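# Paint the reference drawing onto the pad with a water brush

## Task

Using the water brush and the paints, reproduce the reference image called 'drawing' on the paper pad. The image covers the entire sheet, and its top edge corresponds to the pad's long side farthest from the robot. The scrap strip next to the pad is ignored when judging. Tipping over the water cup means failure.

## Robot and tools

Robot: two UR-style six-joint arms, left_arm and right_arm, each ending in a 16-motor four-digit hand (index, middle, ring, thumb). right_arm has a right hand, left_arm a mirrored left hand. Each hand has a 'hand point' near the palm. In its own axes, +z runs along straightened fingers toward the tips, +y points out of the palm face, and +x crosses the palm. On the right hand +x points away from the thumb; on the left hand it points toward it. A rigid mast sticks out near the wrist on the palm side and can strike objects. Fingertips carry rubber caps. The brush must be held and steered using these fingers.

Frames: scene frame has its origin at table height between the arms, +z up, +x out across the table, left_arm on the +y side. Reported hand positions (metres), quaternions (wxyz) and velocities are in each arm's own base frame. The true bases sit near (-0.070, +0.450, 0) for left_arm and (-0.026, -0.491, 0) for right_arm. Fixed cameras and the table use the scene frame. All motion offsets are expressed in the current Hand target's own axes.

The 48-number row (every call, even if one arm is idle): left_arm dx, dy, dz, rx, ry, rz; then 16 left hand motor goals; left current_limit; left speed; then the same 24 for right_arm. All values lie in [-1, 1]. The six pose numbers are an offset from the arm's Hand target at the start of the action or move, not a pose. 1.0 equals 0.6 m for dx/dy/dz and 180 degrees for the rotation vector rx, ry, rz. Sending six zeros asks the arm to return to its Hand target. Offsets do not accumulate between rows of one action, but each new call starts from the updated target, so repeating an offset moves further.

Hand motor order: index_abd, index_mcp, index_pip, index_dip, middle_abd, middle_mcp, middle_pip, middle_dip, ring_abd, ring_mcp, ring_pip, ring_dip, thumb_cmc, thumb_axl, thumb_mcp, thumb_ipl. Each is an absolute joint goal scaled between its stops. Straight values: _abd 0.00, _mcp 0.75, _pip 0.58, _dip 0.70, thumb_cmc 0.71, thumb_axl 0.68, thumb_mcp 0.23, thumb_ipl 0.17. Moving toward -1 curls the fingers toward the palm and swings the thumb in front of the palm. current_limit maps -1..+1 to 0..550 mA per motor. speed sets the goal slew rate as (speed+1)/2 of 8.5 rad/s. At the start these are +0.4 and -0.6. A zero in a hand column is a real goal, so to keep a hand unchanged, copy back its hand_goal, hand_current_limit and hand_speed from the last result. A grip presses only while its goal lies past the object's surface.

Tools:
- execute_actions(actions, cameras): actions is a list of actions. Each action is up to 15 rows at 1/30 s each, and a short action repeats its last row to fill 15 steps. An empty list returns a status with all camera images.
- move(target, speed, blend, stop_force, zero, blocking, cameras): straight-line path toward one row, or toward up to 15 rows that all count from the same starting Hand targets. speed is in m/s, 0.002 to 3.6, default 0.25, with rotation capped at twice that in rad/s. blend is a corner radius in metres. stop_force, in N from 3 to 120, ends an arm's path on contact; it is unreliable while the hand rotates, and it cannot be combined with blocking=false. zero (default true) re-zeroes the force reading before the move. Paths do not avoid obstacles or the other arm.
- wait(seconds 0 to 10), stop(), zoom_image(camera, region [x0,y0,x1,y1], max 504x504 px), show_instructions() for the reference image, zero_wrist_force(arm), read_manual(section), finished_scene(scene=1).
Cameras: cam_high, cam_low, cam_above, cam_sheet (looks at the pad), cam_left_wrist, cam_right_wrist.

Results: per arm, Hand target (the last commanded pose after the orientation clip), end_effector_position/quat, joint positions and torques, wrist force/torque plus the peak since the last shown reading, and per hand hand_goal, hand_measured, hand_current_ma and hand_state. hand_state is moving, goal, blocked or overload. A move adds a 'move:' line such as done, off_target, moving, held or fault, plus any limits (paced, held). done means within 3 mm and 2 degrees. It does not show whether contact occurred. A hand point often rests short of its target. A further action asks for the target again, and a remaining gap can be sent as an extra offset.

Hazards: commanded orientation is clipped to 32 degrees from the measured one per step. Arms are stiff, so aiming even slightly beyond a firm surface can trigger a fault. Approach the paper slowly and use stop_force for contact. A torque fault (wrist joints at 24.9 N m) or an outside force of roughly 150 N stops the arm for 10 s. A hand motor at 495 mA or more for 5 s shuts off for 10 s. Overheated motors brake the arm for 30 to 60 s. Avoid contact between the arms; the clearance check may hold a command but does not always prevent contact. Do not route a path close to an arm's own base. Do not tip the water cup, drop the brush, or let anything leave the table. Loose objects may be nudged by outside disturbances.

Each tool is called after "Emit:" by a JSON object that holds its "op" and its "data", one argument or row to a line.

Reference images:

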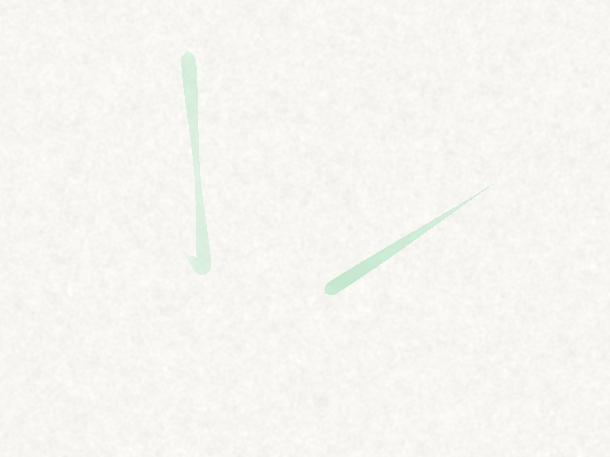

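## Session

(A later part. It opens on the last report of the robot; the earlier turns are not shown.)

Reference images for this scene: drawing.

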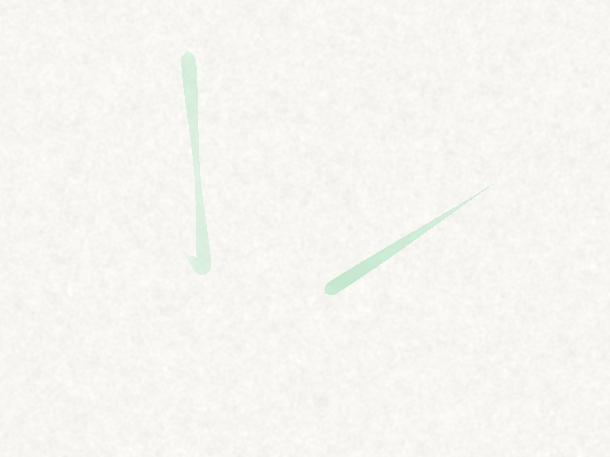

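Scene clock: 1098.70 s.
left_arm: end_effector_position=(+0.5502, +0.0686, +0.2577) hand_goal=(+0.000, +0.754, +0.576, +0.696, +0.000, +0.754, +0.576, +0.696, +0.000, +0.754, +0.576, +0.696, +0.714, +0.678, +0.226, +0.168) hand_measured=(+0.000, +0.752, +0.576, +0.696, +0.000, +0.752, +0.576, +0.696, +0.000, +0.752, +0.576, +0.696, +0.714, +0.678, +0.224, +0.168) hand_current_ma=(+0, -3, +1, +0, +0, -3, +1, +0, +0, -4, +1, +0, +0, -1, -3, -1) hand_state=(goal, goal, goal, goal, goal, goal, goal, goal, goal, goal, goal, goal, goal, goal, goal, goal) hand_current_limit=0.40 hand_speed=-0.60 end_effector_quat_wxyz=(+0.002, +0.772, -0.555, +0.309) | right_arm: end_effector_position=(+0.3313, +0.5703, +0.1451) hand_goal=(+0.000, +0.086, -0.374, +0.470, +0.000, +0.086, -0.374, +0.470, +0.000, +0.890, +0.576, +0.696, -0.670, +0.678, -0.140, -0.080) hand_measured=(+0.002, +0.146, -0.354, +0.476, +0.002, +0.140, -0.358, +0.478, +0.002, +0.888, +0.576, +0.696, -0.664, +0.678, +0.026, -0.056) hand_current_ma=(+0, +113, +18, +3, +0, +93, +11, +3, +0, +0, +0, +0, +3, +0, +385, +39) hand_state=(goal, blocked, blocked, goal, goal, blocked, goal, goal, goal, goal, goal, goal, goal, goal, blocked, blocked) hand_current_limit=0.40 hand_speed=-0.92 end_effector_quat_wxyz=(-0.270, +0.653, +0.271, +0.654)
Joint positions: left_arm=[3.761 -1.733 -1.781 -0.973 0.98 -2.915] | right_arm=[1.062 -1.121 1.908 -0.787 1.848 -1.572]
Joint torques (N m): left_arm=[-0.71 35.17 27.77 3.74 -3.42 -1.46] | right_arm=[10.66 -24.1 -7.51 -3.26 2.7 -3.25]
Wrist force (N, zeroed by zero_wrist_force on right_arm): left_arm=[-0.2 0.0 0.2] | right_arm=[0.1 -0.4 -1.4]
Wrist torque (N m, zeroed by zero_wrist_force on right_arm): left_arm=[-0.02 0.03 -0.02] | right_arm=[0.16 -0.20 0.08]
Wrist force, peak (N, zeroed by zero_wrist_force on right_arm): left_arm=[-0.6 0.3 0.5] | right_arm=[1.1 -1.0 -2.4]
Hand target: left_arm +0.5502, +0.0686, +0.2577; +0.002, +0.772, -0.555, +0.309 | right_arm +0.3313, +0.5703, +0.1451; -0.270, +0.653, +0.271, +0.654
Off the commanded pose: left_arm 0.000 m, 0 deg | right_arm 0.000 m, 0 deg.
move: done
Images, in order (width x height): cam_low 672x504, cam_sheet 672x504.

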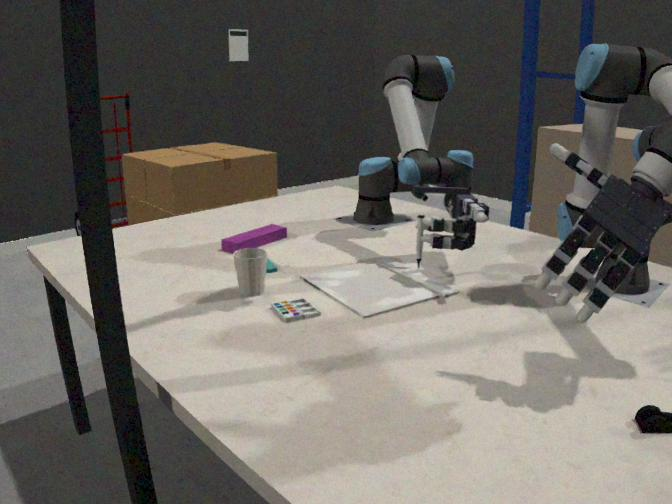

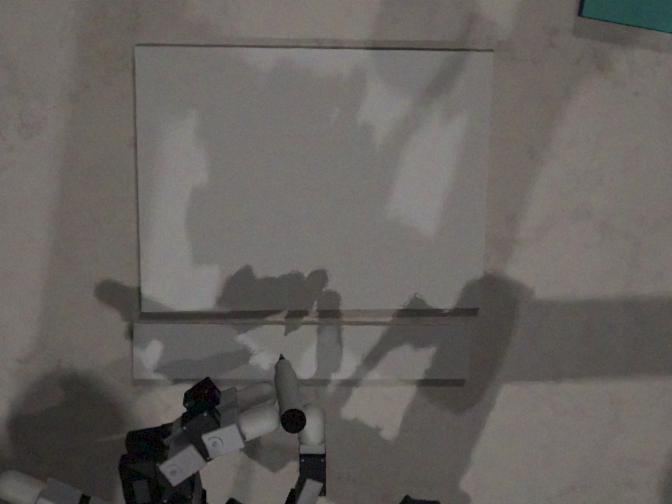

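Emit:
{"op": "move", "data": {
  "target": [
    [0,0,0,0,0,0,0,0.754,0.576,0.696,0,0.754,0.576,0.696,0,0.754,0.576,0.696,0.714,0.678,0.226,0.168,0.4,-0.6,-0.0517,0,0,0,0,0,0,0.085,-0.375,0.47,0,0.085,-0.375,0.47,0,0.89,0.576,0.696,-0.67,0.678,-0.14,-0.08,0.4,-0.92],
    [0,0,0,0,0,0,0,0.754,0.576,0.696,0,0.754,0.576,0.696,0,0.754,0.576,0.696,0.714,0.678,0.226,0.168,0.4,-0.6,-0.0517,0.04063,-0.05281,0,0,0,0,0.085,-0.375,0.47,0,0.085,-0.375,0.47,0,0.89,0.576,0.696,-0.67,0.678,-0.14,-0.08,0.4,-0.92],
    [0,0,0,0,0,0,0,0.754,0.576,0.696,0,0.754,0.576,0.696,0,0.754,0.576,0.696,0.714,0.678,0.226,0.168,0.4,-0.6,0.03,0.08,-0.10,0,0,0,0,0.085,-0.375,0.47,0,0.085,-0.375,0.47,0,0.89,0.576,0.696,-0.67,0.678,-0.14,-0.08,0.4,-0.92]
  ],
  "speed": [0.08,0.03,0.1],
  "cameras": ["cam_sheet","cam_low"]
}}

Emit:
{"op": "zoom_image", "data": {
  "camera": "cam_sheet",
  "region": [250, 320, 390, 390]
}}

Emit:
{"op": "zoom_image", "data": {
  "camera": "cam_low",
  "region": [370, 230, 440, 300]
}}

Scene clock: 1108.80 s.
left_arm: end_effector_position=(+0.5502, +0.0686, +0.2577) hand_goal=(+0.000, +0.754, +0.576, +0.696, +0.000, +0.754, +0.576, +0.696, +0.000, +0.754, +0.576, +0.696, +0.714, +0.678, +0.226, +0.168) hand_measured=(+0.000, +0.752, +0.576, +0.696, +0.000, +0.752, +0.576, +0.696, +0.000, +0.752, +0.576, +0.696, +0.714, +0.678, +0.224, +0.168) hand_current_ma=(+0, -3, +1, +0, +0, -3, +1, +0, +0, -4, +1, +0, +0, -1, -3, -1) hand_state=(goal, goal, goal, goal, goal, goal, goal, goal, goal, goal, goal, goal, goal, goal, goal, goal) hand_current_limit=0.40 hand_speed=-0.60 end_effector_quat_wxyz=(+0.002, +0.772, -0.555, +0.309) | right_arm: end_effector_position=(+0.3227, +0.4939, +0.1631) hand_goal=(+0.000, +0.086, -0.374, +0.470, +0.000, +0.086, -0.374, +0.470, +0.000, +0.890, +0.576, +0.696, -0.670, +0.678, -0.140, -0.080) hand_measured=(+0.002, +0.146, -0.354, +0.478, +0.002, +0.140, -0.358, +0.478, +0.002, +0.888, +0.576, +0.696, -0.664, +0.678, +0.026, -0.056) hand_current_ma=(+0, +113, +18, +3, +0, +93, +11, +3, +0, +0, +0, +0, +3, +0, +385, +39) hand_state=(goal, blocked, blocked, goal, goal, blocked, goal, goal, goal, goal, goal, goal, goal, goal, blocked, blocked) hand_current_limit=0.40 hand_speed=-0.92 end_effector_quat_wxyz=(-0.270, +0.653, +0.271, +0.654)
Joint positions: left_arm=[3.761 -1.733 -1.781 -0.973 0.98 -2.915] | right_arm=[0.985 -1.299 2.118 -0.819 1.771 -1.572]
Joint torques (N m): left_arm=[0.38 36.06 27.67 3.81 -3.2 -1.71] | right_arm=[-11.7 -42.2 -6.85 -0.25 -2.38 2.55]
Wrist force (N, zeroed by zero_wrist_force on right_arm): left_arm=[-0.1 -0.1 0.3] | right_arm=[0.1 0.3 -1.8]
Wrist torque (N m, zeroed by zero_wrist_force on right_arm): left_arm=[-0.05 0.01 0.00] | right_arm=[0.24 -0.16 0.14]
Wrist force, peak (N, zeroed by zero_wrist_force on right_arm): left_arm=[-0.6 0.1 0.7] | right_arm=[0.4 0.9 -2.3]
Hand target: left_arm +0.5502, +0.0686, +0.2577; +0.002, +0.772, -0.555, +0.309 | right_arm +0.3227, +0.4939, +0.1631; -0.270, +0.653, +0.271, +0.654
Off the commanded pose: left_arm 0.000 m, 0 deg | right_arm 0.000 m, 0 deg.
move: done
Images, in order (width x height): cam_low 672x504, cam_sheet 672x504.

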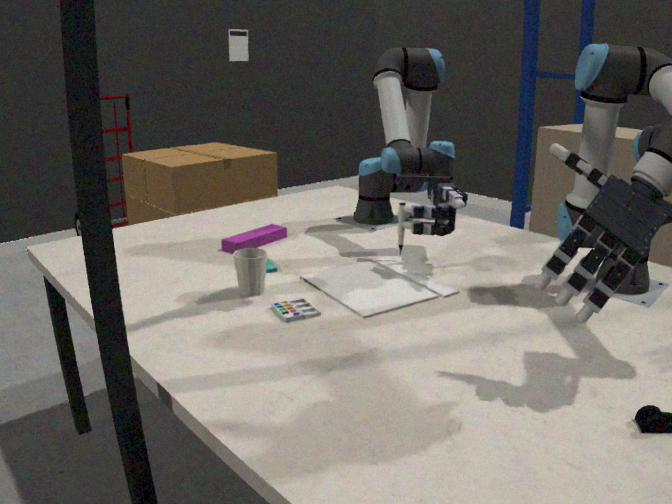

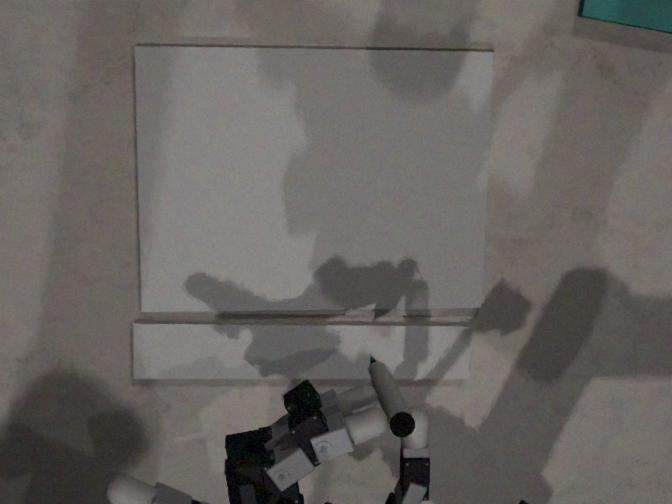

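Scaled by 3.600.

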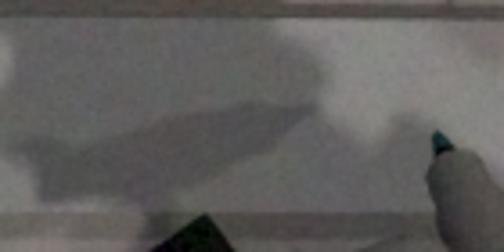

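Scaled by 7.200.

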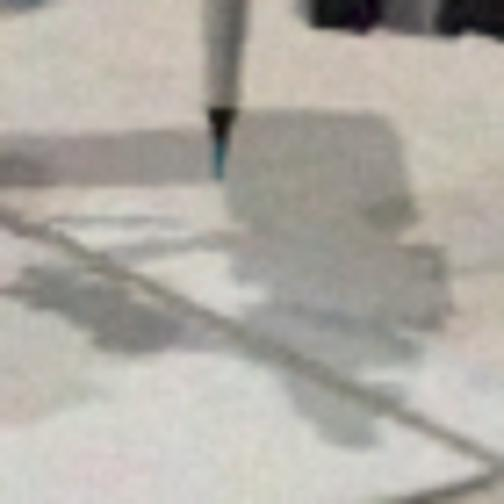

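Emit:
{"op": "move", "data": {
  "target": [
    [0,0,0,0,0,0,0,0.754,0.576,0.696,0,0.754,0.576,0.696,0,0.754,0.576,0.696,0.714,0.678,0.226,0.168,0.4,-0.6,0.1782,0,0,0,0,0,0,0.085,-0.375,0.47,0,0.085,-0.375,0.47,0,0.89,0.576,0.696,-0.67,0.678,-0.14,-0.08,0.4,-0.92],
    [0,0,0,0,0,0,0,0.754,0.576,0.696,0,0.754,0.576,0.696,0,0.754,0.576,0.696,0.714,0.678,0.226,0.168,0.4,-0.6,0.1782,0.6367,0.3058,0,0,0,0,0.085,-0.375,0.47,0,0.085,-0.375,0.47,0,0.89,0.576,0.696,-0.67,0.678,-0.14,-0.08,0.4,-0.92]
  ],
  "speed": 0.3,
  "blend": [0.03,0],
  "cameras": ["cam_sheet","cam_low","cam_right_wrist"]
}}

Emit:
{"op": "zoom_image", "data": {
  "camera": "cam_sheet",
  "region": [130, 310, 480, 390]
}}

Scene clock: 1124.73 s.
left_arm: end_effector_position=(+0.5502, +0.0686, +0.2577) hand_goal=(+0.000, +0.754, +0.576, +0.696, +0.000, +0.754, +0.576, +0.696, +0.000, +0.754, +0.576, +0.696, +0.714, +0.678, +0.226, +0.168) hand_measured=(+0.000, +0.752, +0.576, +0.696, +0.000, +0.752, +0.576, +0.696, +0.000, +0.752, +0.576, +0.696, +0.714, +0.678, +0.224, +0.168) hand_current_ma=(+0, -3, +1, +0, +0, -3, +1, +0, +0, -4, +1, +0, +0, -1, -3, -1) hand_state=(goal, goal, goal, goal, goal, goal, goal, goal, goal, goal, goal, goal, goal, goal, goal, goal) hand_current_limit=0.40 hand_speed=-0.60 end_effector_quat_wxyz=(+0.002, +0.772, -0.555, +0.309) | right_arm: end_effector_position=(+0.7223, +0.3532, +0.2705) hand_goal=(+0.000, +0.086, -0.374, +0.470, +0.000, +0.086, -0.374, +0.470, +0.000, +0.890, +0.576, +0.696, -0.670, +0.678, -0.140, -0.080) hand_measured=(+0.002, +0.146, -0.354, +0.478, +0.002, +0.140, -0.358, +0.478, +0.002, +0.888, +0.576, +0.696, -0.664, +0.678, +0.026, -0.056) hand_current_ma=(+0, +113, +18, +3, +0, +93, +11, +3, +0, +0, +0, +0, +3, +0, +385, +39) hand_state=(goal, blocked, blocked, goal, goal, blocked, goal, goal, goal, goal, goal, goal, goal, goal, blocked, blocked) hand_current_limit=0.40 hand_speed=-0.92 end_effector_quat_wxyz=(-0.270, +0.653, +0.271, +0.654)
Joint positions: left_arm=[3.761 -1.733 -1.781 -0.973 0.98 -2.915] | right_arm=[0.225 -1.128 1.53 -0.403 1.012 -1.572]
Joint torques (N m): left_arm=[-0.57 36.25 27.8 3.76 -3.38 -1.71] | right_arm=[-11.53 -28.57 -31.32 -0.15 -2.5 -3.22]
Wrist force (N, zeroed by zero_wrist_force on right_arm): left_arm=[0.1 0.1 -0.1] | right_arm=[-0.1 0.1 -1.3]
Wrist torque (N m, zeroed by zero_wrist_force on right_arm): left_arm=[0.01 -0.02 0.00] | right_arm=[0.24 -0.15 0.08]
Wrist force, peak (N, zeroed by zero_wrist_force on right_arm): left_arm=[-0.3 0.3 0.7] | right_arm=[2.1 -1.4 -2.3]
Hand target: left_arm +0.5502, +0.0686, +0.2577; +0.002, +0.772, -0.555, +0.309 | right_arm +0.7223, +0.3532, +0.2705; -0.270, +0.653, +0.271, +0.654
Off the commanded pose: left_arm 0.000 m, 0 deg | right_arm 0.000 m, 0 deg.
move: done
camera_calibration:
cam_right_wrist: T_world_to_cam=[[0.397844, -0.41014, -0.820673, 0.112018], [-0.91634, -0.133598, -0.377455, 0.756293], [0.0451694, 0.902184, -0.428979, -0.111363], [0, 0, 0, 1]] pos_world=[0.653486, 0.247452, 0.329624]
Images, in order (width x height): cam_low 672x504, cam_sheet 672x504, cam_right_wrist 616x616.

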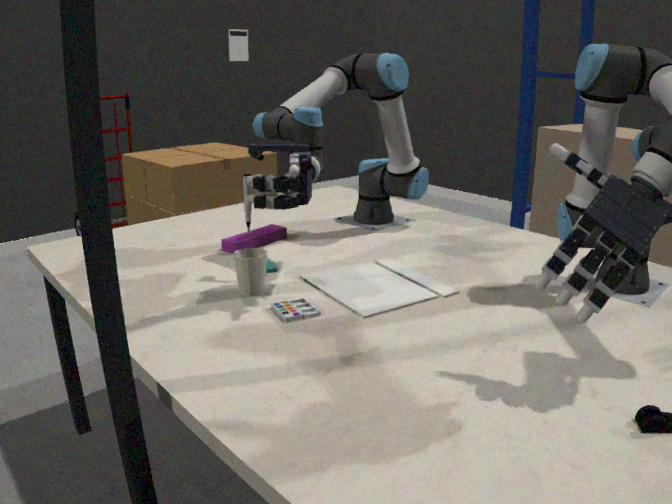

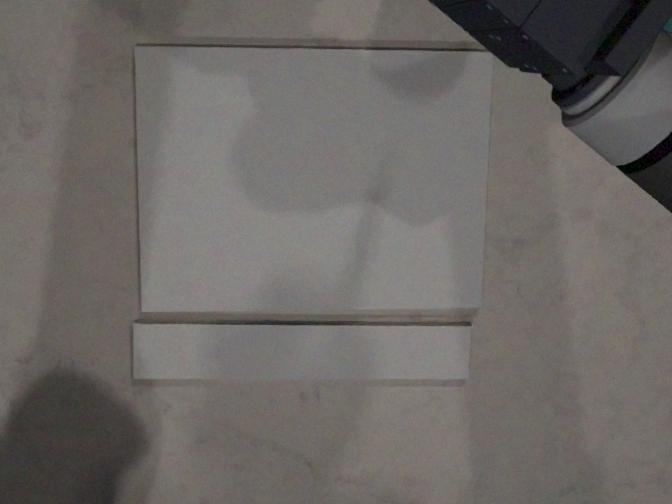

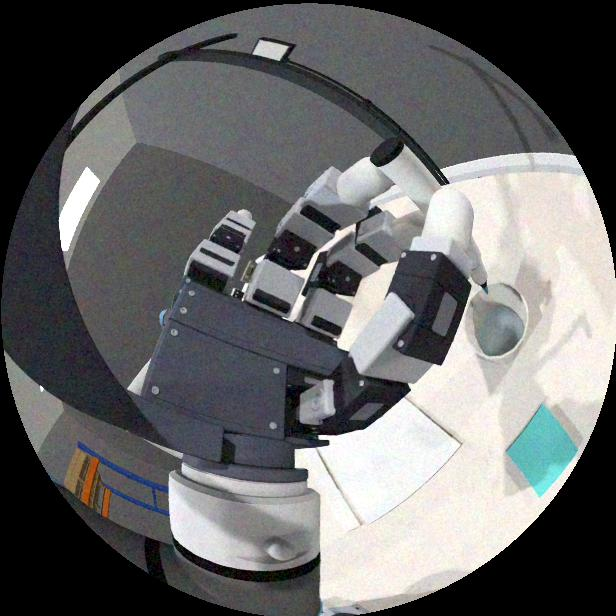

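Scaled by 1.440.

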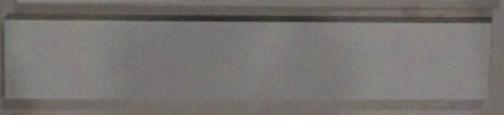

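Emit:
{"op": "zoom_image", "data": {
  "camera": "cam_right_wrist",
  "region": [440, 250, 540, 370]
}}

Emit:
{"op": "move", "data": {
  "target": [0,0,0,0,0,0,0,0.754,0.576,0.696,0,0.754,0.576,0.696,0,0.754,0.576,0.696,0.714,0.678,0.226,0.168,0.4,-0.6,-0.2058,0.0003,0.0007,0,0,0,0,0.085,-0.375,0.47,0,0.085,-0.375,0.47,0,0.89,0.576,0.696,-0.67,0.678,-0.14,-0.08,0.4,-0.92],
  "speed": 0.06,
  "stop_force": 4,
  "cameras": ["cam_low","cam_above","cam_right_wrist","cam_high"]
}}

Emit:
{"op": "zoom_image", "data": {
  "camera": "cam_right_wrist",
  "region": [420, 200, 560, 370]
}}

Emit:
{"op": "zoom_image", "data": {
  "camera": "cam_above",
  "region": [450, 0, 600, 120]
}}

Emit:
{"op": "zoom_image", "data": {
  "camera": "cam_high",
  "region": [220, 140, 300, 220]
}}

Scaled by 4.200 from the camera's 616x616 image, which has a finer 880x880 frame.

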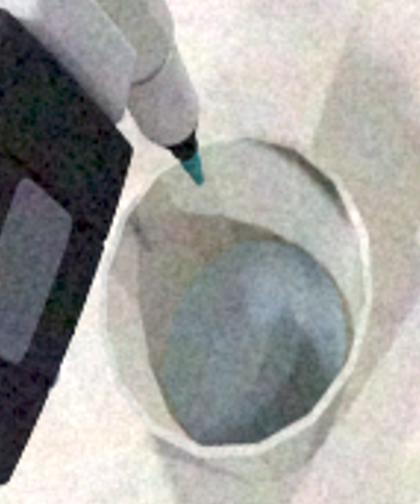

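Scene clock: 1132.47 s.
left_arm: end_effector_position=(+0.5502, +0.0686, +0.2577) hand_goal=(+0.000, +0.754, +0.576, +0.696, +0.000, +0.754, +0.576, +0.696, +0.000, +0.754, +0.576, +0.696, +0.714, +0.678, +0.226, +0.168) hand_measured=(+0.000, +0.752, +0.576, +0.696, +0.000, +0.752, +0.576, +0.696, +0.000, +0.752, +0.576, +0.696, +0.714, +0.678, +0.224, +0.168) hand_current_ma=(+0, -3, +1, +0, +0, -3, +1, +0, +0, -4, +1, +0, +0, -1, -3, -1) hand_state=(goal, goal, goal, goal, goal, goal, goal, goal, goal, goal, goal, goal, goal, goal, goal, goal) hand_current_limit=0.40 hand_speed=-0.60 end_effector_quat_wxyz=(+0.002, +0.772, -0.555, +0.309) | right_arm: end_effector_position=(+0.7228, +0.3533, +0.1470) hand_goal=(+0.000, +0.086, -0.374, +0.470, +0.000, +0.086, -0.374, +0.470, +0.000, +0.890, +0.576, +0.696, -0.670, +0.678, -0.140, -0.080) hand_measured=(+0.002, +0.146, -0.354, +0.478, +0.002, +0.140, -0.358, +0.478, +0.002, +0.888, +0.576, +0.696, -0.664, +0.678, +0.026, -0.056) hand_current_ma=(+0, +113, +18, +3, +0, +93, +11, +3, +0, +0, +0, +0, +3, +0, +385, +39) hand_state=(goal, blocked, blocked, goal, goal, blocked, goal, goal, goal, goal, goal, goal, goal, goal, blocked, blocked) hand_current_limit=0.40 hand_speed=-0.92 end_effector_quat_wxyz=(-0.270, +0.653, +0.271, +0.654)
Joint positions: left_arm=[3.761 -1.733 -1.781 -0.973 0.98 -2.915] | right_arm=[0.225 -0.977 1.653 -0.676 1.011 -1.572]
Joint torques (N m): left_arm=[-0.94 35.85 28.13 3.63 -3.29 -1.81] | right_arm=[-6.88 -30.65 -8.65 -3.31 -1.33 2.6]
Wrist force (N, zeroed by zero_wrist_force on right_arm): left_arm=[0.1 0.0 0.2] | right_arm=[0.6 0.2 -1.6]
Wrist torque (N m, zeroed by zero_wrist_force on right_arm): left_arm=[-0.03 -0.01 0.00] | right_arm=[0.26 -0.21 0.16]
Wrist force, peak (N, zeroed by zero_wrist_force on right_arm): left_arm=[-0.6 0.1 0.6] | right_arm=[0.4 0.0 -1.9]
Hand target: left_arm +0.5502, +0.0686, +0.2577; +0.002, +0.772, -0.555, +0.309 | right_arm +0.7228, +0.3533, +0.1470; -0.270, +0.653, +0.271, +0.654
Off the commanded pose: left_arm 0.000 m, 0 deg | right_arm 0.000 m, 0 deg.
move: done
camera_calibration:
cam_right_wrist: T_world_to_cam=[[0.397844, -0.41014, -0.820673, 0.010467], [-0.91634, -0.133598, -0.377455, 0.71024], [0.0451694, 0.902184, -0.428979, -0.164459], [0, 0, 0, 1]] pos_world=[0.654086, 0.247552, 0.206124]
Images, in order (width x height): cam_high 672x504, cam_low 672x504, cam_above 672x504, cam_right_wrist 616x616.

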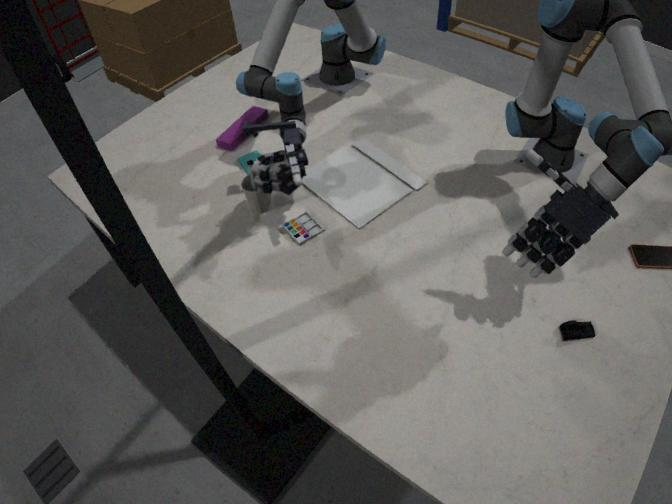

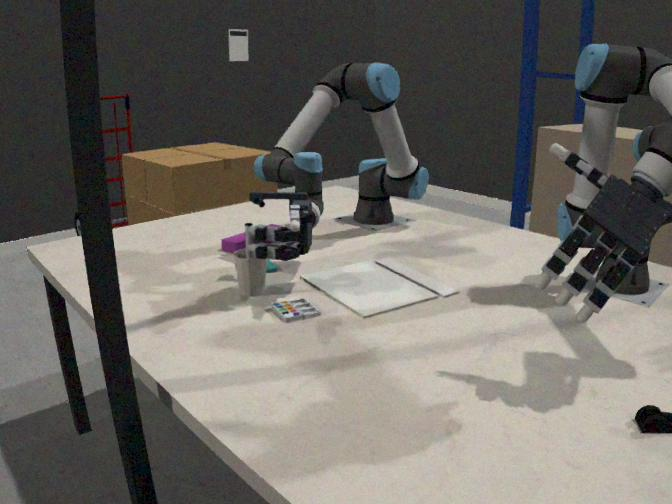

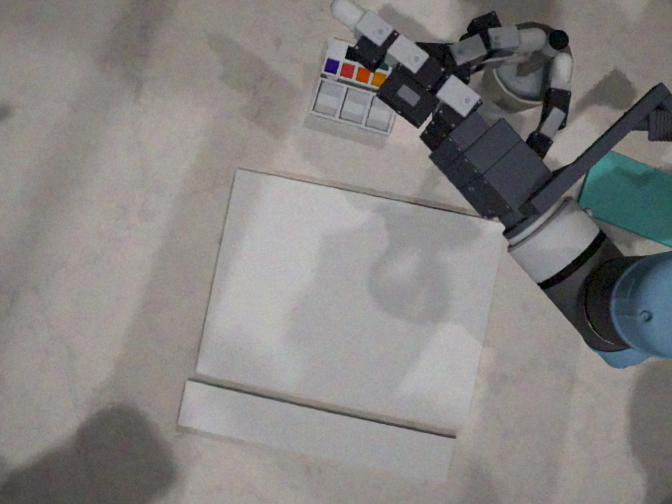

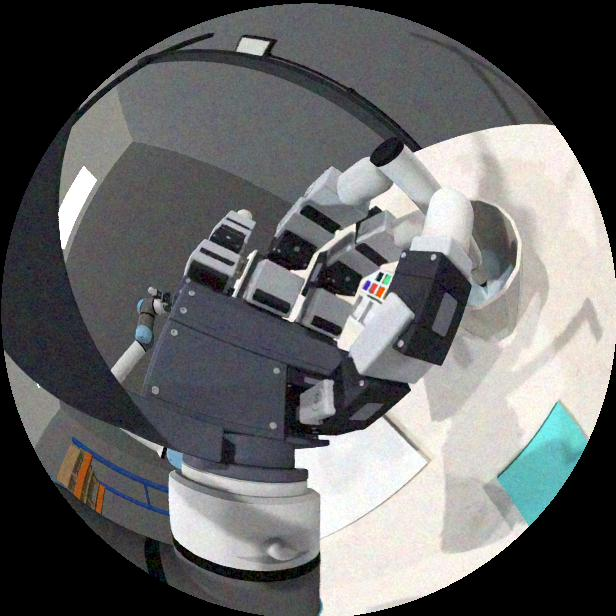

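Scaled by 2.965 from the camera's 616x616 image, which has a finer 880x880 frame.

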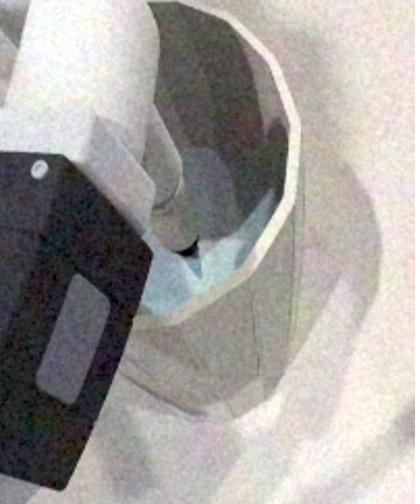

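Scaled by 3.360.

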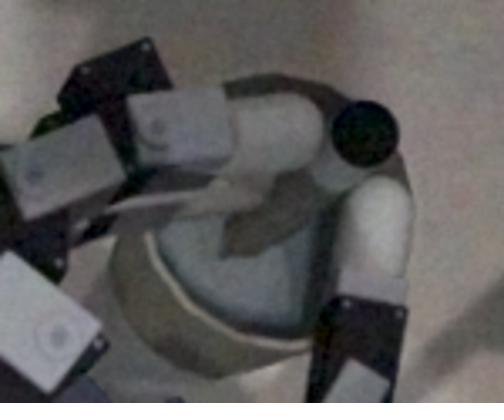

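Scaled by 6.300.

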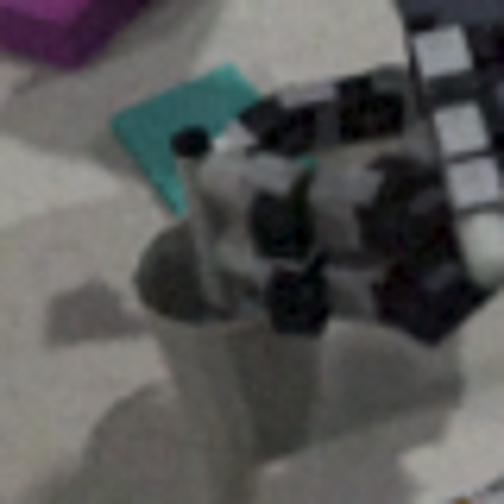

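Emit:
{"op": "move", "data": {
  "target": [
    [0,0,0,0,0,0,0,0.754,0.576,0.696,0,0.754,0.576,0.696,0,0.754,0.576,0.696,0.714,0.678,0.226,0.168,0.4,-0.6,0.205,0,0,0,0,0,0,0.085,-0.375,0.47,0,0.085,-0.375,0.47,0,0.89,0.576,0.696,-0.67,0.678,-0.14,-0.08,0.4,-0.92],
    [0,0,0,0,0,0,0,0.754,0.576,0.696,0,0.754,0.576,0.696,0,0.754,0.576,0.696,0.714,0.678,0.226,0.168,0.4,-0.6,0.16,-0.1716,0.2088,0,0,0,0,0.085,-0.375,0.47,0,0.085,-0.375,0.47,0,0.89,0.576,0.696,-0.67,0.678,-0.14,-0.08,0.4,-0.92],
    [0,0,0,0,0,0,0,0.754,0.576,0.696,0,0.754,0.576,0.696,0,0.754,0.576,0.696,0.714,0.678,0.226,0.168,0.4,-0.6,-0.0283,-0.1716,0.2088,0,0,0,0,0.085,-0.375,0.47,0,0.085,-0.375,0.47,0,0.89,0.576,0.696,-0.67,0.678,-0.14,-0.08,0.4,-0.92]
  ],
  "speed": [0.2,0.25,0.15],
  "blend": [0.02,0.02,0],
  "cameras": []
}}

Emit:
{"op": "move", "data": {
  "target": [
    [0,0,0,0,0,0,0,0.754,0.576,0.696,0,0.754,0.576,0.696,0,0.754,0.576,0.696,0.714,0.678,0.226,0.168,0.4,-0.6,-0.015,0.0035,0.0035,0,0,0,0,0.085,-0.375,0.47,0,0.085,-0.375,0.47,0,0.89,0.576,0.696,-0.67,0.678,-0.14,-0.08,0.4,-0.92],
    [0,0,0,0,0,0,0,0.754,0.576,0.696,0,0.754,0.576,0.696,0,0.754,0.576,0.696,0.714,0.678,0.226,0.168,0.4,-0.6,-0.015,-0.0035,-0.0035,0,0,0,0,0.085,-0.375,0.47,0,0.085,-0.375,0.47,0,0.89,0.576,0.696,-0.67,0.678,-0.14,-0.08,0.4,-0.92],
    [0,0,0,0,0,0,0,0.754,0.576,0.696,0,0.754,0.576,0.696,0,0.754,0.576,0.696,0.714,0.678,0.226,0.168,0.4,-0.6,-0.015,-0.0035,0.0035,0,0,0,0,0.085,-0.375,0.47,0,0.085,-0.375,0.47,0,0.89,0.576,0.696,-0.67,0.678,-0.14,-0.08,0.4,-0.92],
    [0,0,0,0,0,0,0,0.754,0.576,0.696,0,0.754,0.576,0.696,0,0.754,0.576,0.696,0.714,0.678,0.226,0.168,0.4,-0.6,-0.015,0.0035,-0.0035,0,0,0,0,0.085,-0.375,0.47,0,0.085,-0.375,0.47,0,0.89,0.576,0.696,-0.67,0.678,-0.14,-0.08,0.4,-0.92],
    [0,0,0,0,0,0,0,0.754,0.576,0.696,0,0.754,0.576,0.696,0,0.754,0.576,0.696,0.714,0.678,0.226,0.168,0.4,-0.6,-0.012,0,0,0,0,0,0,0.085,-0.375,0.47,0,0.085,-0.375,0.47,0,0.89,0.576,0.696,-0.67,0.678,-0.14,-0.08,0.4,-0.92],
    [0,0,0,0,0,0,0,0.754,0.576,0.696,0,0.754,0.576,0.696,0,0.754,0.576,0.696,0.714,0.678,0.226,0.168,0.4,-0.6,0.1167,0,0,0,0,0,0,0.085,-0.375,0.47,0,0.085,-0.375,0.47,0,0.89,0.576,0.696,-0.67,0.678,-0.14,-0.08,0.4,-0.92]
  ],
  "speed": 0.08,
  "cameras": []
}}

Emit:
{"op": "move", "data": {
  "target": [
    [0,0,0,0,0,0,0,0.754,0.576,0.696,0,0.754,0.576,0.696,0,0.754,0.576,0.696,0.714,0.678,0.226,0.168,0.4,-0.6,0,-0.5451,-0.4152,0,0,0,0,0.085,-0.375,0.47,0,0.085,-0.375,0.47,0,0.89,0.576,0.696,-0.67,0.678,-0.14,-0.08,0.4,-0.92],
    [0,0,0,0,0,0,0,0.754,0.576,0.696,0,0.754,0.576,0.696,0,0.754,0.576,0.696,0.714,0.678,0.226,0.168,0.4,-0.6,-0.1433,-0.5451,-0.4152,0,0,0,0,0.085,-0.375,0.47,0,0.085,-0.375,0.47,0,0.89,0.576,0.696,-0.67,0.678,-0.14,-0.08,0.4,-0.92],
    [0,0,0,0,0,0,0,0.754,0.576,0.696,0,0.754,0.576,0.696,0,0.754,0.576,0.696,0.714,0.678,0.226,0.168,0.4,-0.6,-0.1433,-0.5045,-0.4680,0,0,0,0,0.085,-0.375,0.47,0,0.085,-0.375,0.47,0,0.89,0.576,0.696,-0.67,0.678,-0.14,-0.08,0.4,-0.92],
    [0,0,0,0,0,0,0,0.754,0.576,0.696,0,0.754,0.576,0.696,0,0.754,0.576,0.696,0.714,0.678,0.226,0.168,0.4,-0.6,-0.06,-0.5045,-0.4680,0,0,0,0,0.085,-0.375,0.47,0,0.085,-0.375,0.47,0,0.89,0.576,0.696,-0.67,0.678,-0.14,-0.08,0.4,-0.92]
  ],
  "speed": [0.3,0.1,0.03,0.1],
  "blend": [0.01,0,0,0],
  "cameras": []
}}

Emit:
{"op": "move", "data": {
  "target": [0,0,0,0,0,0,0,0.754,0.576,0.696,0,0.754,0.576,0.696,0,0.754,0.576,0.696,0.714,0.678,0.226,0.168,0.4,-0.6,0.06,0.5046,0.468,0,0,0,0,0.085,-0.375,0.47,0,0.085,-0.375,0.47,0,0.89,0.576,0.696,-0.67,0.678,-0.14,-0.08,0.4,-0.92],
  "speed": 0.3,
  "cameras": ["cam_sheet","cam_above","cam_low"]
}}

Emit:
{"op": "zoom_image", "data": {
  "camera": "cam_sheet",
  "region": [130, 310, 480, 390]
}}

Scene clock: 1179.93 s.
left_arm: end_effector_position=(+0.5502, +0.0686, +0.2577) hand_goal=(+0.000, +0.754, +0.576, +0.696, +0.000, +0.754, +0.576, +0.696, +0.000, +0.754, +0.576, +0.696, +0.714, +0.678, +0.226, +0.168) hand_measured=(+0.000, +0.752, +0.576, +0.696, +0.000, +0.752, +0.576, +0.696, +0.000, +0.752, +0.576, +0.696, +0.714, +0.678, +0.224, +0.168) hand_current_ma=(+0, -3, +1, +0, +0, -3, +1, +0, +0, -4, +1, +0, +0, -1, -3, -1) hand_state=(goal, goal, goal, goal, goal, goal, goal, goal, goal, goal, goal, goal, goal, goal, goal, goal) hand_current_limit=0.40 hand_speed=-0.60 end_effector_quat_wxyz=(+0.002, +0.772, -0.555, +0.309) | right_arm: end_effector_position=(+0.7388, +0.5146, +0.1300) hand_goal=(+0.000, +0.086, -0.374, +0.470, +0.000, +0.086, -0.374, +0.470, +0.000, +0.890, +0.576, +0.696, -0.670, +0.678, -0.140, -0.080) hand_measured=(+0.002, +0.146, -0.354, +0.478, +0.002, +0.140, -0.358, +0.478, +0.002, +0.888, +0.576, +0.696, -0.664, +0.678, +0.026, -0.056) hand_current_ma=(+0, +113, +18, +3, +0, +93, +11, +3, +0, +0, +0, +0, +3, +0, +385, +39) hand_state=(goal, blocked, blocked, goal, goal, blocked, goal, goal, goal, goal, goal, goal, goal, goal, blocked, blocked) hand_current_limit=0.40 hand_speed=-0.92 end_effector_quat_wxyz=(-0.270, +0.653, +0.271, +0.654)
Joint positions: left_arm=[3.761 -1.733 -1.781 -0.973 0.98 -2.915] | right_arm=[0.471 -0.752 1.289 -0.537 1.258 -1.572]
Joint torques (N m): left_arm=[0.04 35.98 28.34 3.71 -3.39 -1.87] | right_arm=[8.02 -40.6 -10.85 -3.45 -0.43 2.4]
Wrist force (N, zeroed by zero_wrist_force on right_arm): left_arm=[-0.5 0.4 0.5] | right_arm=[-0.2 0.4 -1.4]
Wrist torque (N m, zeroed by zero_wrist_force on right_arm): left_arm=[0.00 0.07 -0.05] | right_arm=[0.26 -0.12 0.11]
Wrist force, peak (N, zeroed by zero_wrist_force on right_arm): left_arm=[-0.2 0.3 0.8] | right_arm=[1.8 0.8 -2.2]
Hand target: left_arm +0.5502, +0.0686, +0.2577; +0.002, +0.772, -0.555, +0.309 | right_arm +0.7388, +0.5146, +0.1299; -0.270, +0.653, +0.271, +0.654
Off the commanded pose: left_arm 0.000 m, 0 deg | right_arm 0.000 m, 0 deg.
move: done
No camera images: "cameras" was empty.

Scene clock: 1183.30 s.
left_arm: end_effector_position=(+0.5502, +0.0686, +0.2577) hand_goal=(+0.000, +0.754, +0.576, +0.696, +0.000, +0.754, +0.576, +0.696, +0.000, +0.754, +0.576, +0.696, +0.714, +0.678, +0.226, +0.168) hand_measured=(+0.000, +0.752, +0.576, +0.696, +0.000, +0.752, +0.576, +0.696, +0.000, +0.752, +0.576, +0.696, +0.714, +0.678, +0.224, +0.168) hand_current_ma=(+0, -3, +1, +0, +0, -3, +1, +0, +0, -4, +1, +0, +0, -1, -3, -1) hand_state=(goal, goal, goal, goal, goal, goal, goal, goal, goal, goal, goal, goal, goal, goal, goal, goal) hand_current_limit=0.40 hand_speed=-0.60 end_effector_quat_wxyz=(+0.002, +0.772, -0.555, +0.309) | right_arm: end_effector_position=(+0.7387, +0.5147, +0.1999) hand_goal=(+0.000, +0.086, -0.374, +0.470, +0.000, +0.086, -0.374, +0.470, +0.000, +0.890, +0.576, +0.696, -0.670, +0.678, -0.140, -0.080) hand_measured=(+0.002, +0.146, -0.354, +0.478, +0.002, +0.140, -0.358, +0.478, +0.002, +0.888, +0.576, +0.696, -0.664, +0.678, +0.026, -0.056) hand_current_ma=(+0, +113, +18, +3, +0, +93, +11, +3, +0, +0, +0, +0, +3, +0, +385, +39) hand_state=(goal, blocked, blocked, goal, goal, blocked, goal, goal, goal, goal, goal, goal, goal, goal, blocked, blocked) hand_current_limit=0.40 hand_speed=-0.92 end_effector_quat_wxyz=(-0.270, +0.653, +0.271, +0.654)
Joint positions: left_arm=[3.761 -1.733 -1.781 -0.973 0.98 -2.915] | right_arm=[0.471 -0.831 1.235 -0.404 1.258 -1.572]
Joint torques (N m): left_arm=[0.59 35.67 27.4 3.92 -3.54 -1.73] | right_arm=[10.81 -64.68 -33.09 -0.36 2.74 0.85]
Wrist force (N, zeroed by zero_wrist_force on right_arm): left_arm=[-0.3 0.4 0.4] | right_arm=[-0.1 0.1 -1.9]
Wrist torque (N m, zeroed by zero_wrist_force on right_arm): left_arm=[0.01 0.04 -0.03] | right_arm=[0.28 -0.13 0.11]
Wrist force, peak (N, zeroed by zero_wrist_force on right_arm): left_arm=[-0.5 0.2 0.6] | right_arm=[0.7 0.3 -2.4]
Hand target: left_arm +0.5502, +0.0686, +0.2577; +0.002, +0.772, -0.555, +0.309 | right_arm +0.7387, +0.5147, +0.2000; -0.270, +0.653, +0.271, +0.654
Off the commanded pose: left_arm 0.000 m, 0 deg | right_arm 0.000 m, 0 deg.
move: done
No camera images: "cameras" was empty.

Scene clock: 1188.50 s.
left_arm: end_effector_position=(+0.5502, +0.0686, +0.2577) hand_goal=(+0.000, +0.754, +0.576, +0.696, +0.000, +0.754, +0.576, +0.696, +0.000, +0.754, +0.576, +0.696, +0.714, +0.678, +0.226, +0.168) hand_measured=(+0.000, +0.752, +0.576, +0.696, +0.000, +0.752, +0.576, +0.696, +0.000, +0.752, +0.576, +0.696, +0.714, +0.678, +0.224, +0.168) hand_current_ma=(+0, -3, +1, +0, +0, -3, +1, +0, +0, -4, +1, +0, +0, -1, -3, -1) hand_state=(goal, goal, goal, goal, goal, goal, goal, goal, goal, goal, goal, goal, goal, goal, goal, goal) hand_current_limit=0.40 hand_speed=-0.60 end_effector_quat_wxyz=(+0.002, +0.772, -0.555, +0.309) | right_arm: end_effector_position=(+0.3262, +0.5306, +0.1636) hand_goal=(+0.000, +0.086, -0.374, +0.470, +0.000, +0.086, -0.374, +0.470, +0.000, +0.890, +0.576, +0.696, -0.670, +0.678, -0.140, -0.080) hand_measured=(+0.002, +0.146, -0.354, +0.478, +0.002, +0.140, -0.358, +0.478, +0.002, +0.888, +0.576, +0.696, -0.664, +0.678, +0.026, -0.056) hand_current_ma=(+0, +113, +18, +3, +0, +93, +11, +3, +0, +0, +0, +0, +3, +0, +385, +39) hand_state=(goal, blocked, blocked, goal, goal, blocked, goal, goal, goal, goal, goal, goal, goal, goal, blocked, blocked) hand_current_limit=0.40 hand_speed=-0.92 end_effector_quat_wxyz=(-0.270, +0.653, +0.271, +0.654)
Joint positions: left_arm=[3.761 -1.733 -1.781 -0.973 0.98 -2.915] | right_arm=[1.026 -1.229 2.013 -0.785 1.813 -1.572]
Joint torques (N m): left_arm=[-1.11 35.05 28.05 3.85 -3.2 -1.75] | right_arm=[4.92 -44.83 -26.69 -0.35 1.66 2.78]
Wrist force (N, zeroed by zero_wrist_force on right_arm): left_arm=[-0.1 0.2 0.0] | right_arm=[0.3 0.5 -1.7]
Wrist torque (N m, zeroed by zero_wrist_force on right_arm): left_arm=[0.02 0.00 -0.02] | right_arm=[0.27 -0.20 0.10]
Wrist force, peak (N, zeroed by zero_wrist_force on right_arm): left_arm=[-0.2 0.4 0.7] | right_arm=[1.0 -1.2 -2.5]
Hand target: left_arm +0.5502, +0.0686, +0.2577; +0.002, +0.772, -0.555, +0.309 | right_arm +0.3262, +0.5306, +0.1636; -0.270, +0.653, +0.271, +0.654
Off the commanded pose: left_arm 0.000 m, 0 deg | right_arm 0.000 m, 0 deg.
move: done
No camera images: "cameras" was empty.

Scene clock: 1190.60 s.
left_arm: end_effector_position=(+0.5502, +0.0686, +0.2577) hand_goal=(+0.000, +0.754, +0.576, +0.696, +0.000, +0.754, +0.576, +0.696, +0.000, +0.754, +0.576, +0.696, +0.714, +0.678, +0.226, +0.168) hand_measured=(+0.000, +0.752, +0.576, +0.696, +0.000, +0.752, +0.576, +0.696, +0.000, +0.752, +0.576, +0.696, +0.714, +0.678, +0.224, +0.168) hand_current_ma=(+0, -3, +1, +0, +0, -3, +1, +0, +0, -4, +1, +0, +0, -1, -3, -1) hand_state=(goal, goal, goal, goal, goal, goal, goal, goal, goal, goal, goal, goal, goal, goal, goal, goal) hand_current_limit=0.40 hand_speed=-0.60 end_effector_quat_wxyz=(+0.002, +0.772, -0.555, +0.309) | right_arm: end_effector_position=(+0.7387, +0.5146, +0.2000) hand_goal=(+0.000, +0.086, -0.374, +0.470, +0.000, +0.086, -0.374, +0.470, +0.000, +0.890, +0.576, +0.696, -0.670, +0.678, -0.140, -0.080) hand_measured=(+0.002, +0.146, -0.354, +0.478, +0.002, +0.140, -0.358, +0.478, +0.002, +0.890, +0.576, +0.696, -0.664, +0.678, +0.026, -0.056) hand_current_ma=(+0, +113, +18, +3, +0, +93, +11, +3, +0, +0, +0, +0, +3, +0, +385, +39) hand_state=(goal, blocked, blocked, goal, goal, blocked, goal, goal, goal, goal, goal, goal, goal, goal, blocked, blocked) hand_current_limit=0.40 hand_speed=-0.92 end_effector_quat_wxyz=(-0.270, +0.653, +0.271, +0.654)
Joint positions: left_arm=[3.761 -1.733 -1.781 -0.973 0.98 -2.915] | right_arm=[0.471 -0.831 1.235 -0.404 1.258 -1.572]
Joint torques (N m): left_arm=[-1.18 35.31 27.47 3.77 -3.38 -1.7] | right_arm=[-11.88 -39.32 -31.68 -0.39 -2.41 -3.21]
Wrist force (N, zeroed by zero_wrist_force on right_arm): left_arm=[-0.4 0.0 0.1] | right_arm=[-0.4 0.6 -2.0]
Wrist torque (N m, zeroed by zero_wrist_force on right_arm): left_arm=[-0.02 0.04 -0.03] | right_arm=[0.36 -0.10 0.02]
Wrist force, peak (N, zeroed by zero_wrist_force on right_arm): left_arm=[-0.3 0.5 0.6] | right_arm=[-0.1 -1.0 -3.1]
Hand target: left_arm +0.5502, +0.0686, +0.2577; +0.002, +0.772, -0.555, +0.309 | right_arm +0.7388, +0.5146, +0.2000; -0.270, +0.653, +0.271, +0.654
Off the commanded pose: left_arm 0.000 m, 0 deg | right_arm 0.000 m, 0 deg.
move: done
Images, in order (width x height): cam_low 672x504, cam_above 672x504, cam_sheet 672x504.

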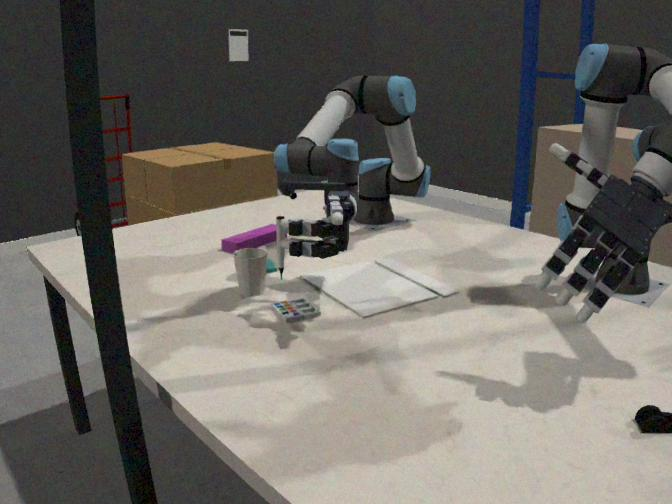

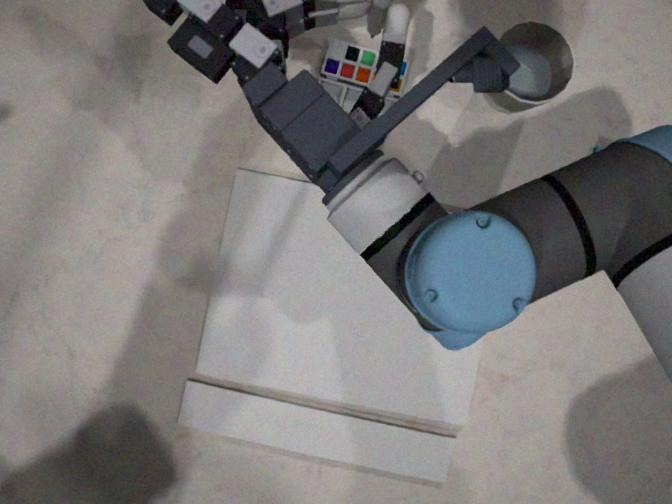

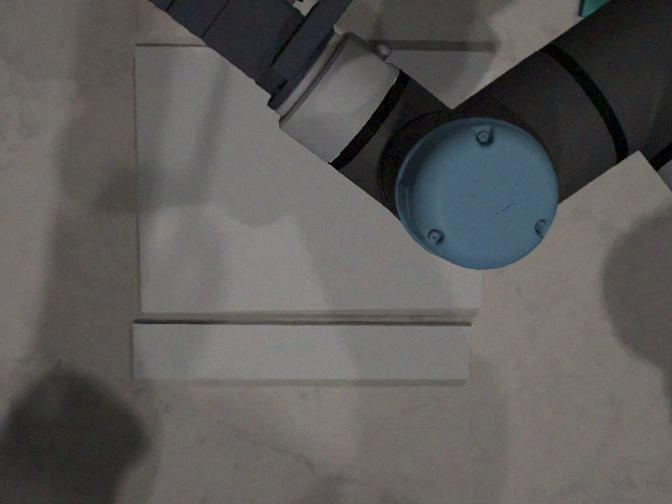

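Scaled by 1.440.

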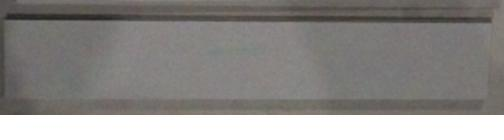

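Emit:
{"op": "zoom_image", "data": {
  "camera": "cam_sheet",
  "region": [255, 320, 345, 380]
}}

Emit:
{"op": "zoom_image", "data": {
  "camera": "cam_low",
  "region": [265, 250, 315, 325]
}}

Emit:
{"op": "zoom_image", "data": {
  "camera": "cam_above",
  "region": [240, 370, 340, 440]
}}

Scaled by 5.600.

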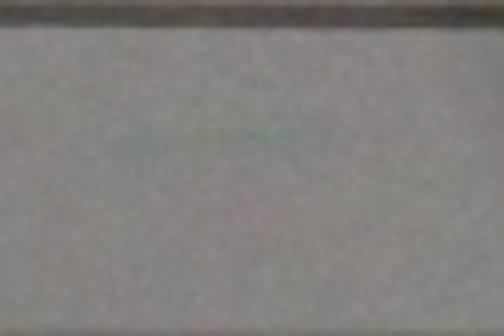

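Scaled by 6.720.

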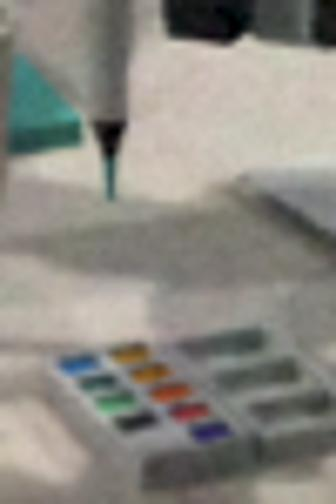

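Scaled by 5.040.

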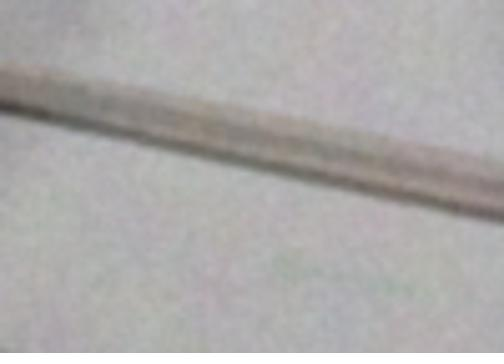

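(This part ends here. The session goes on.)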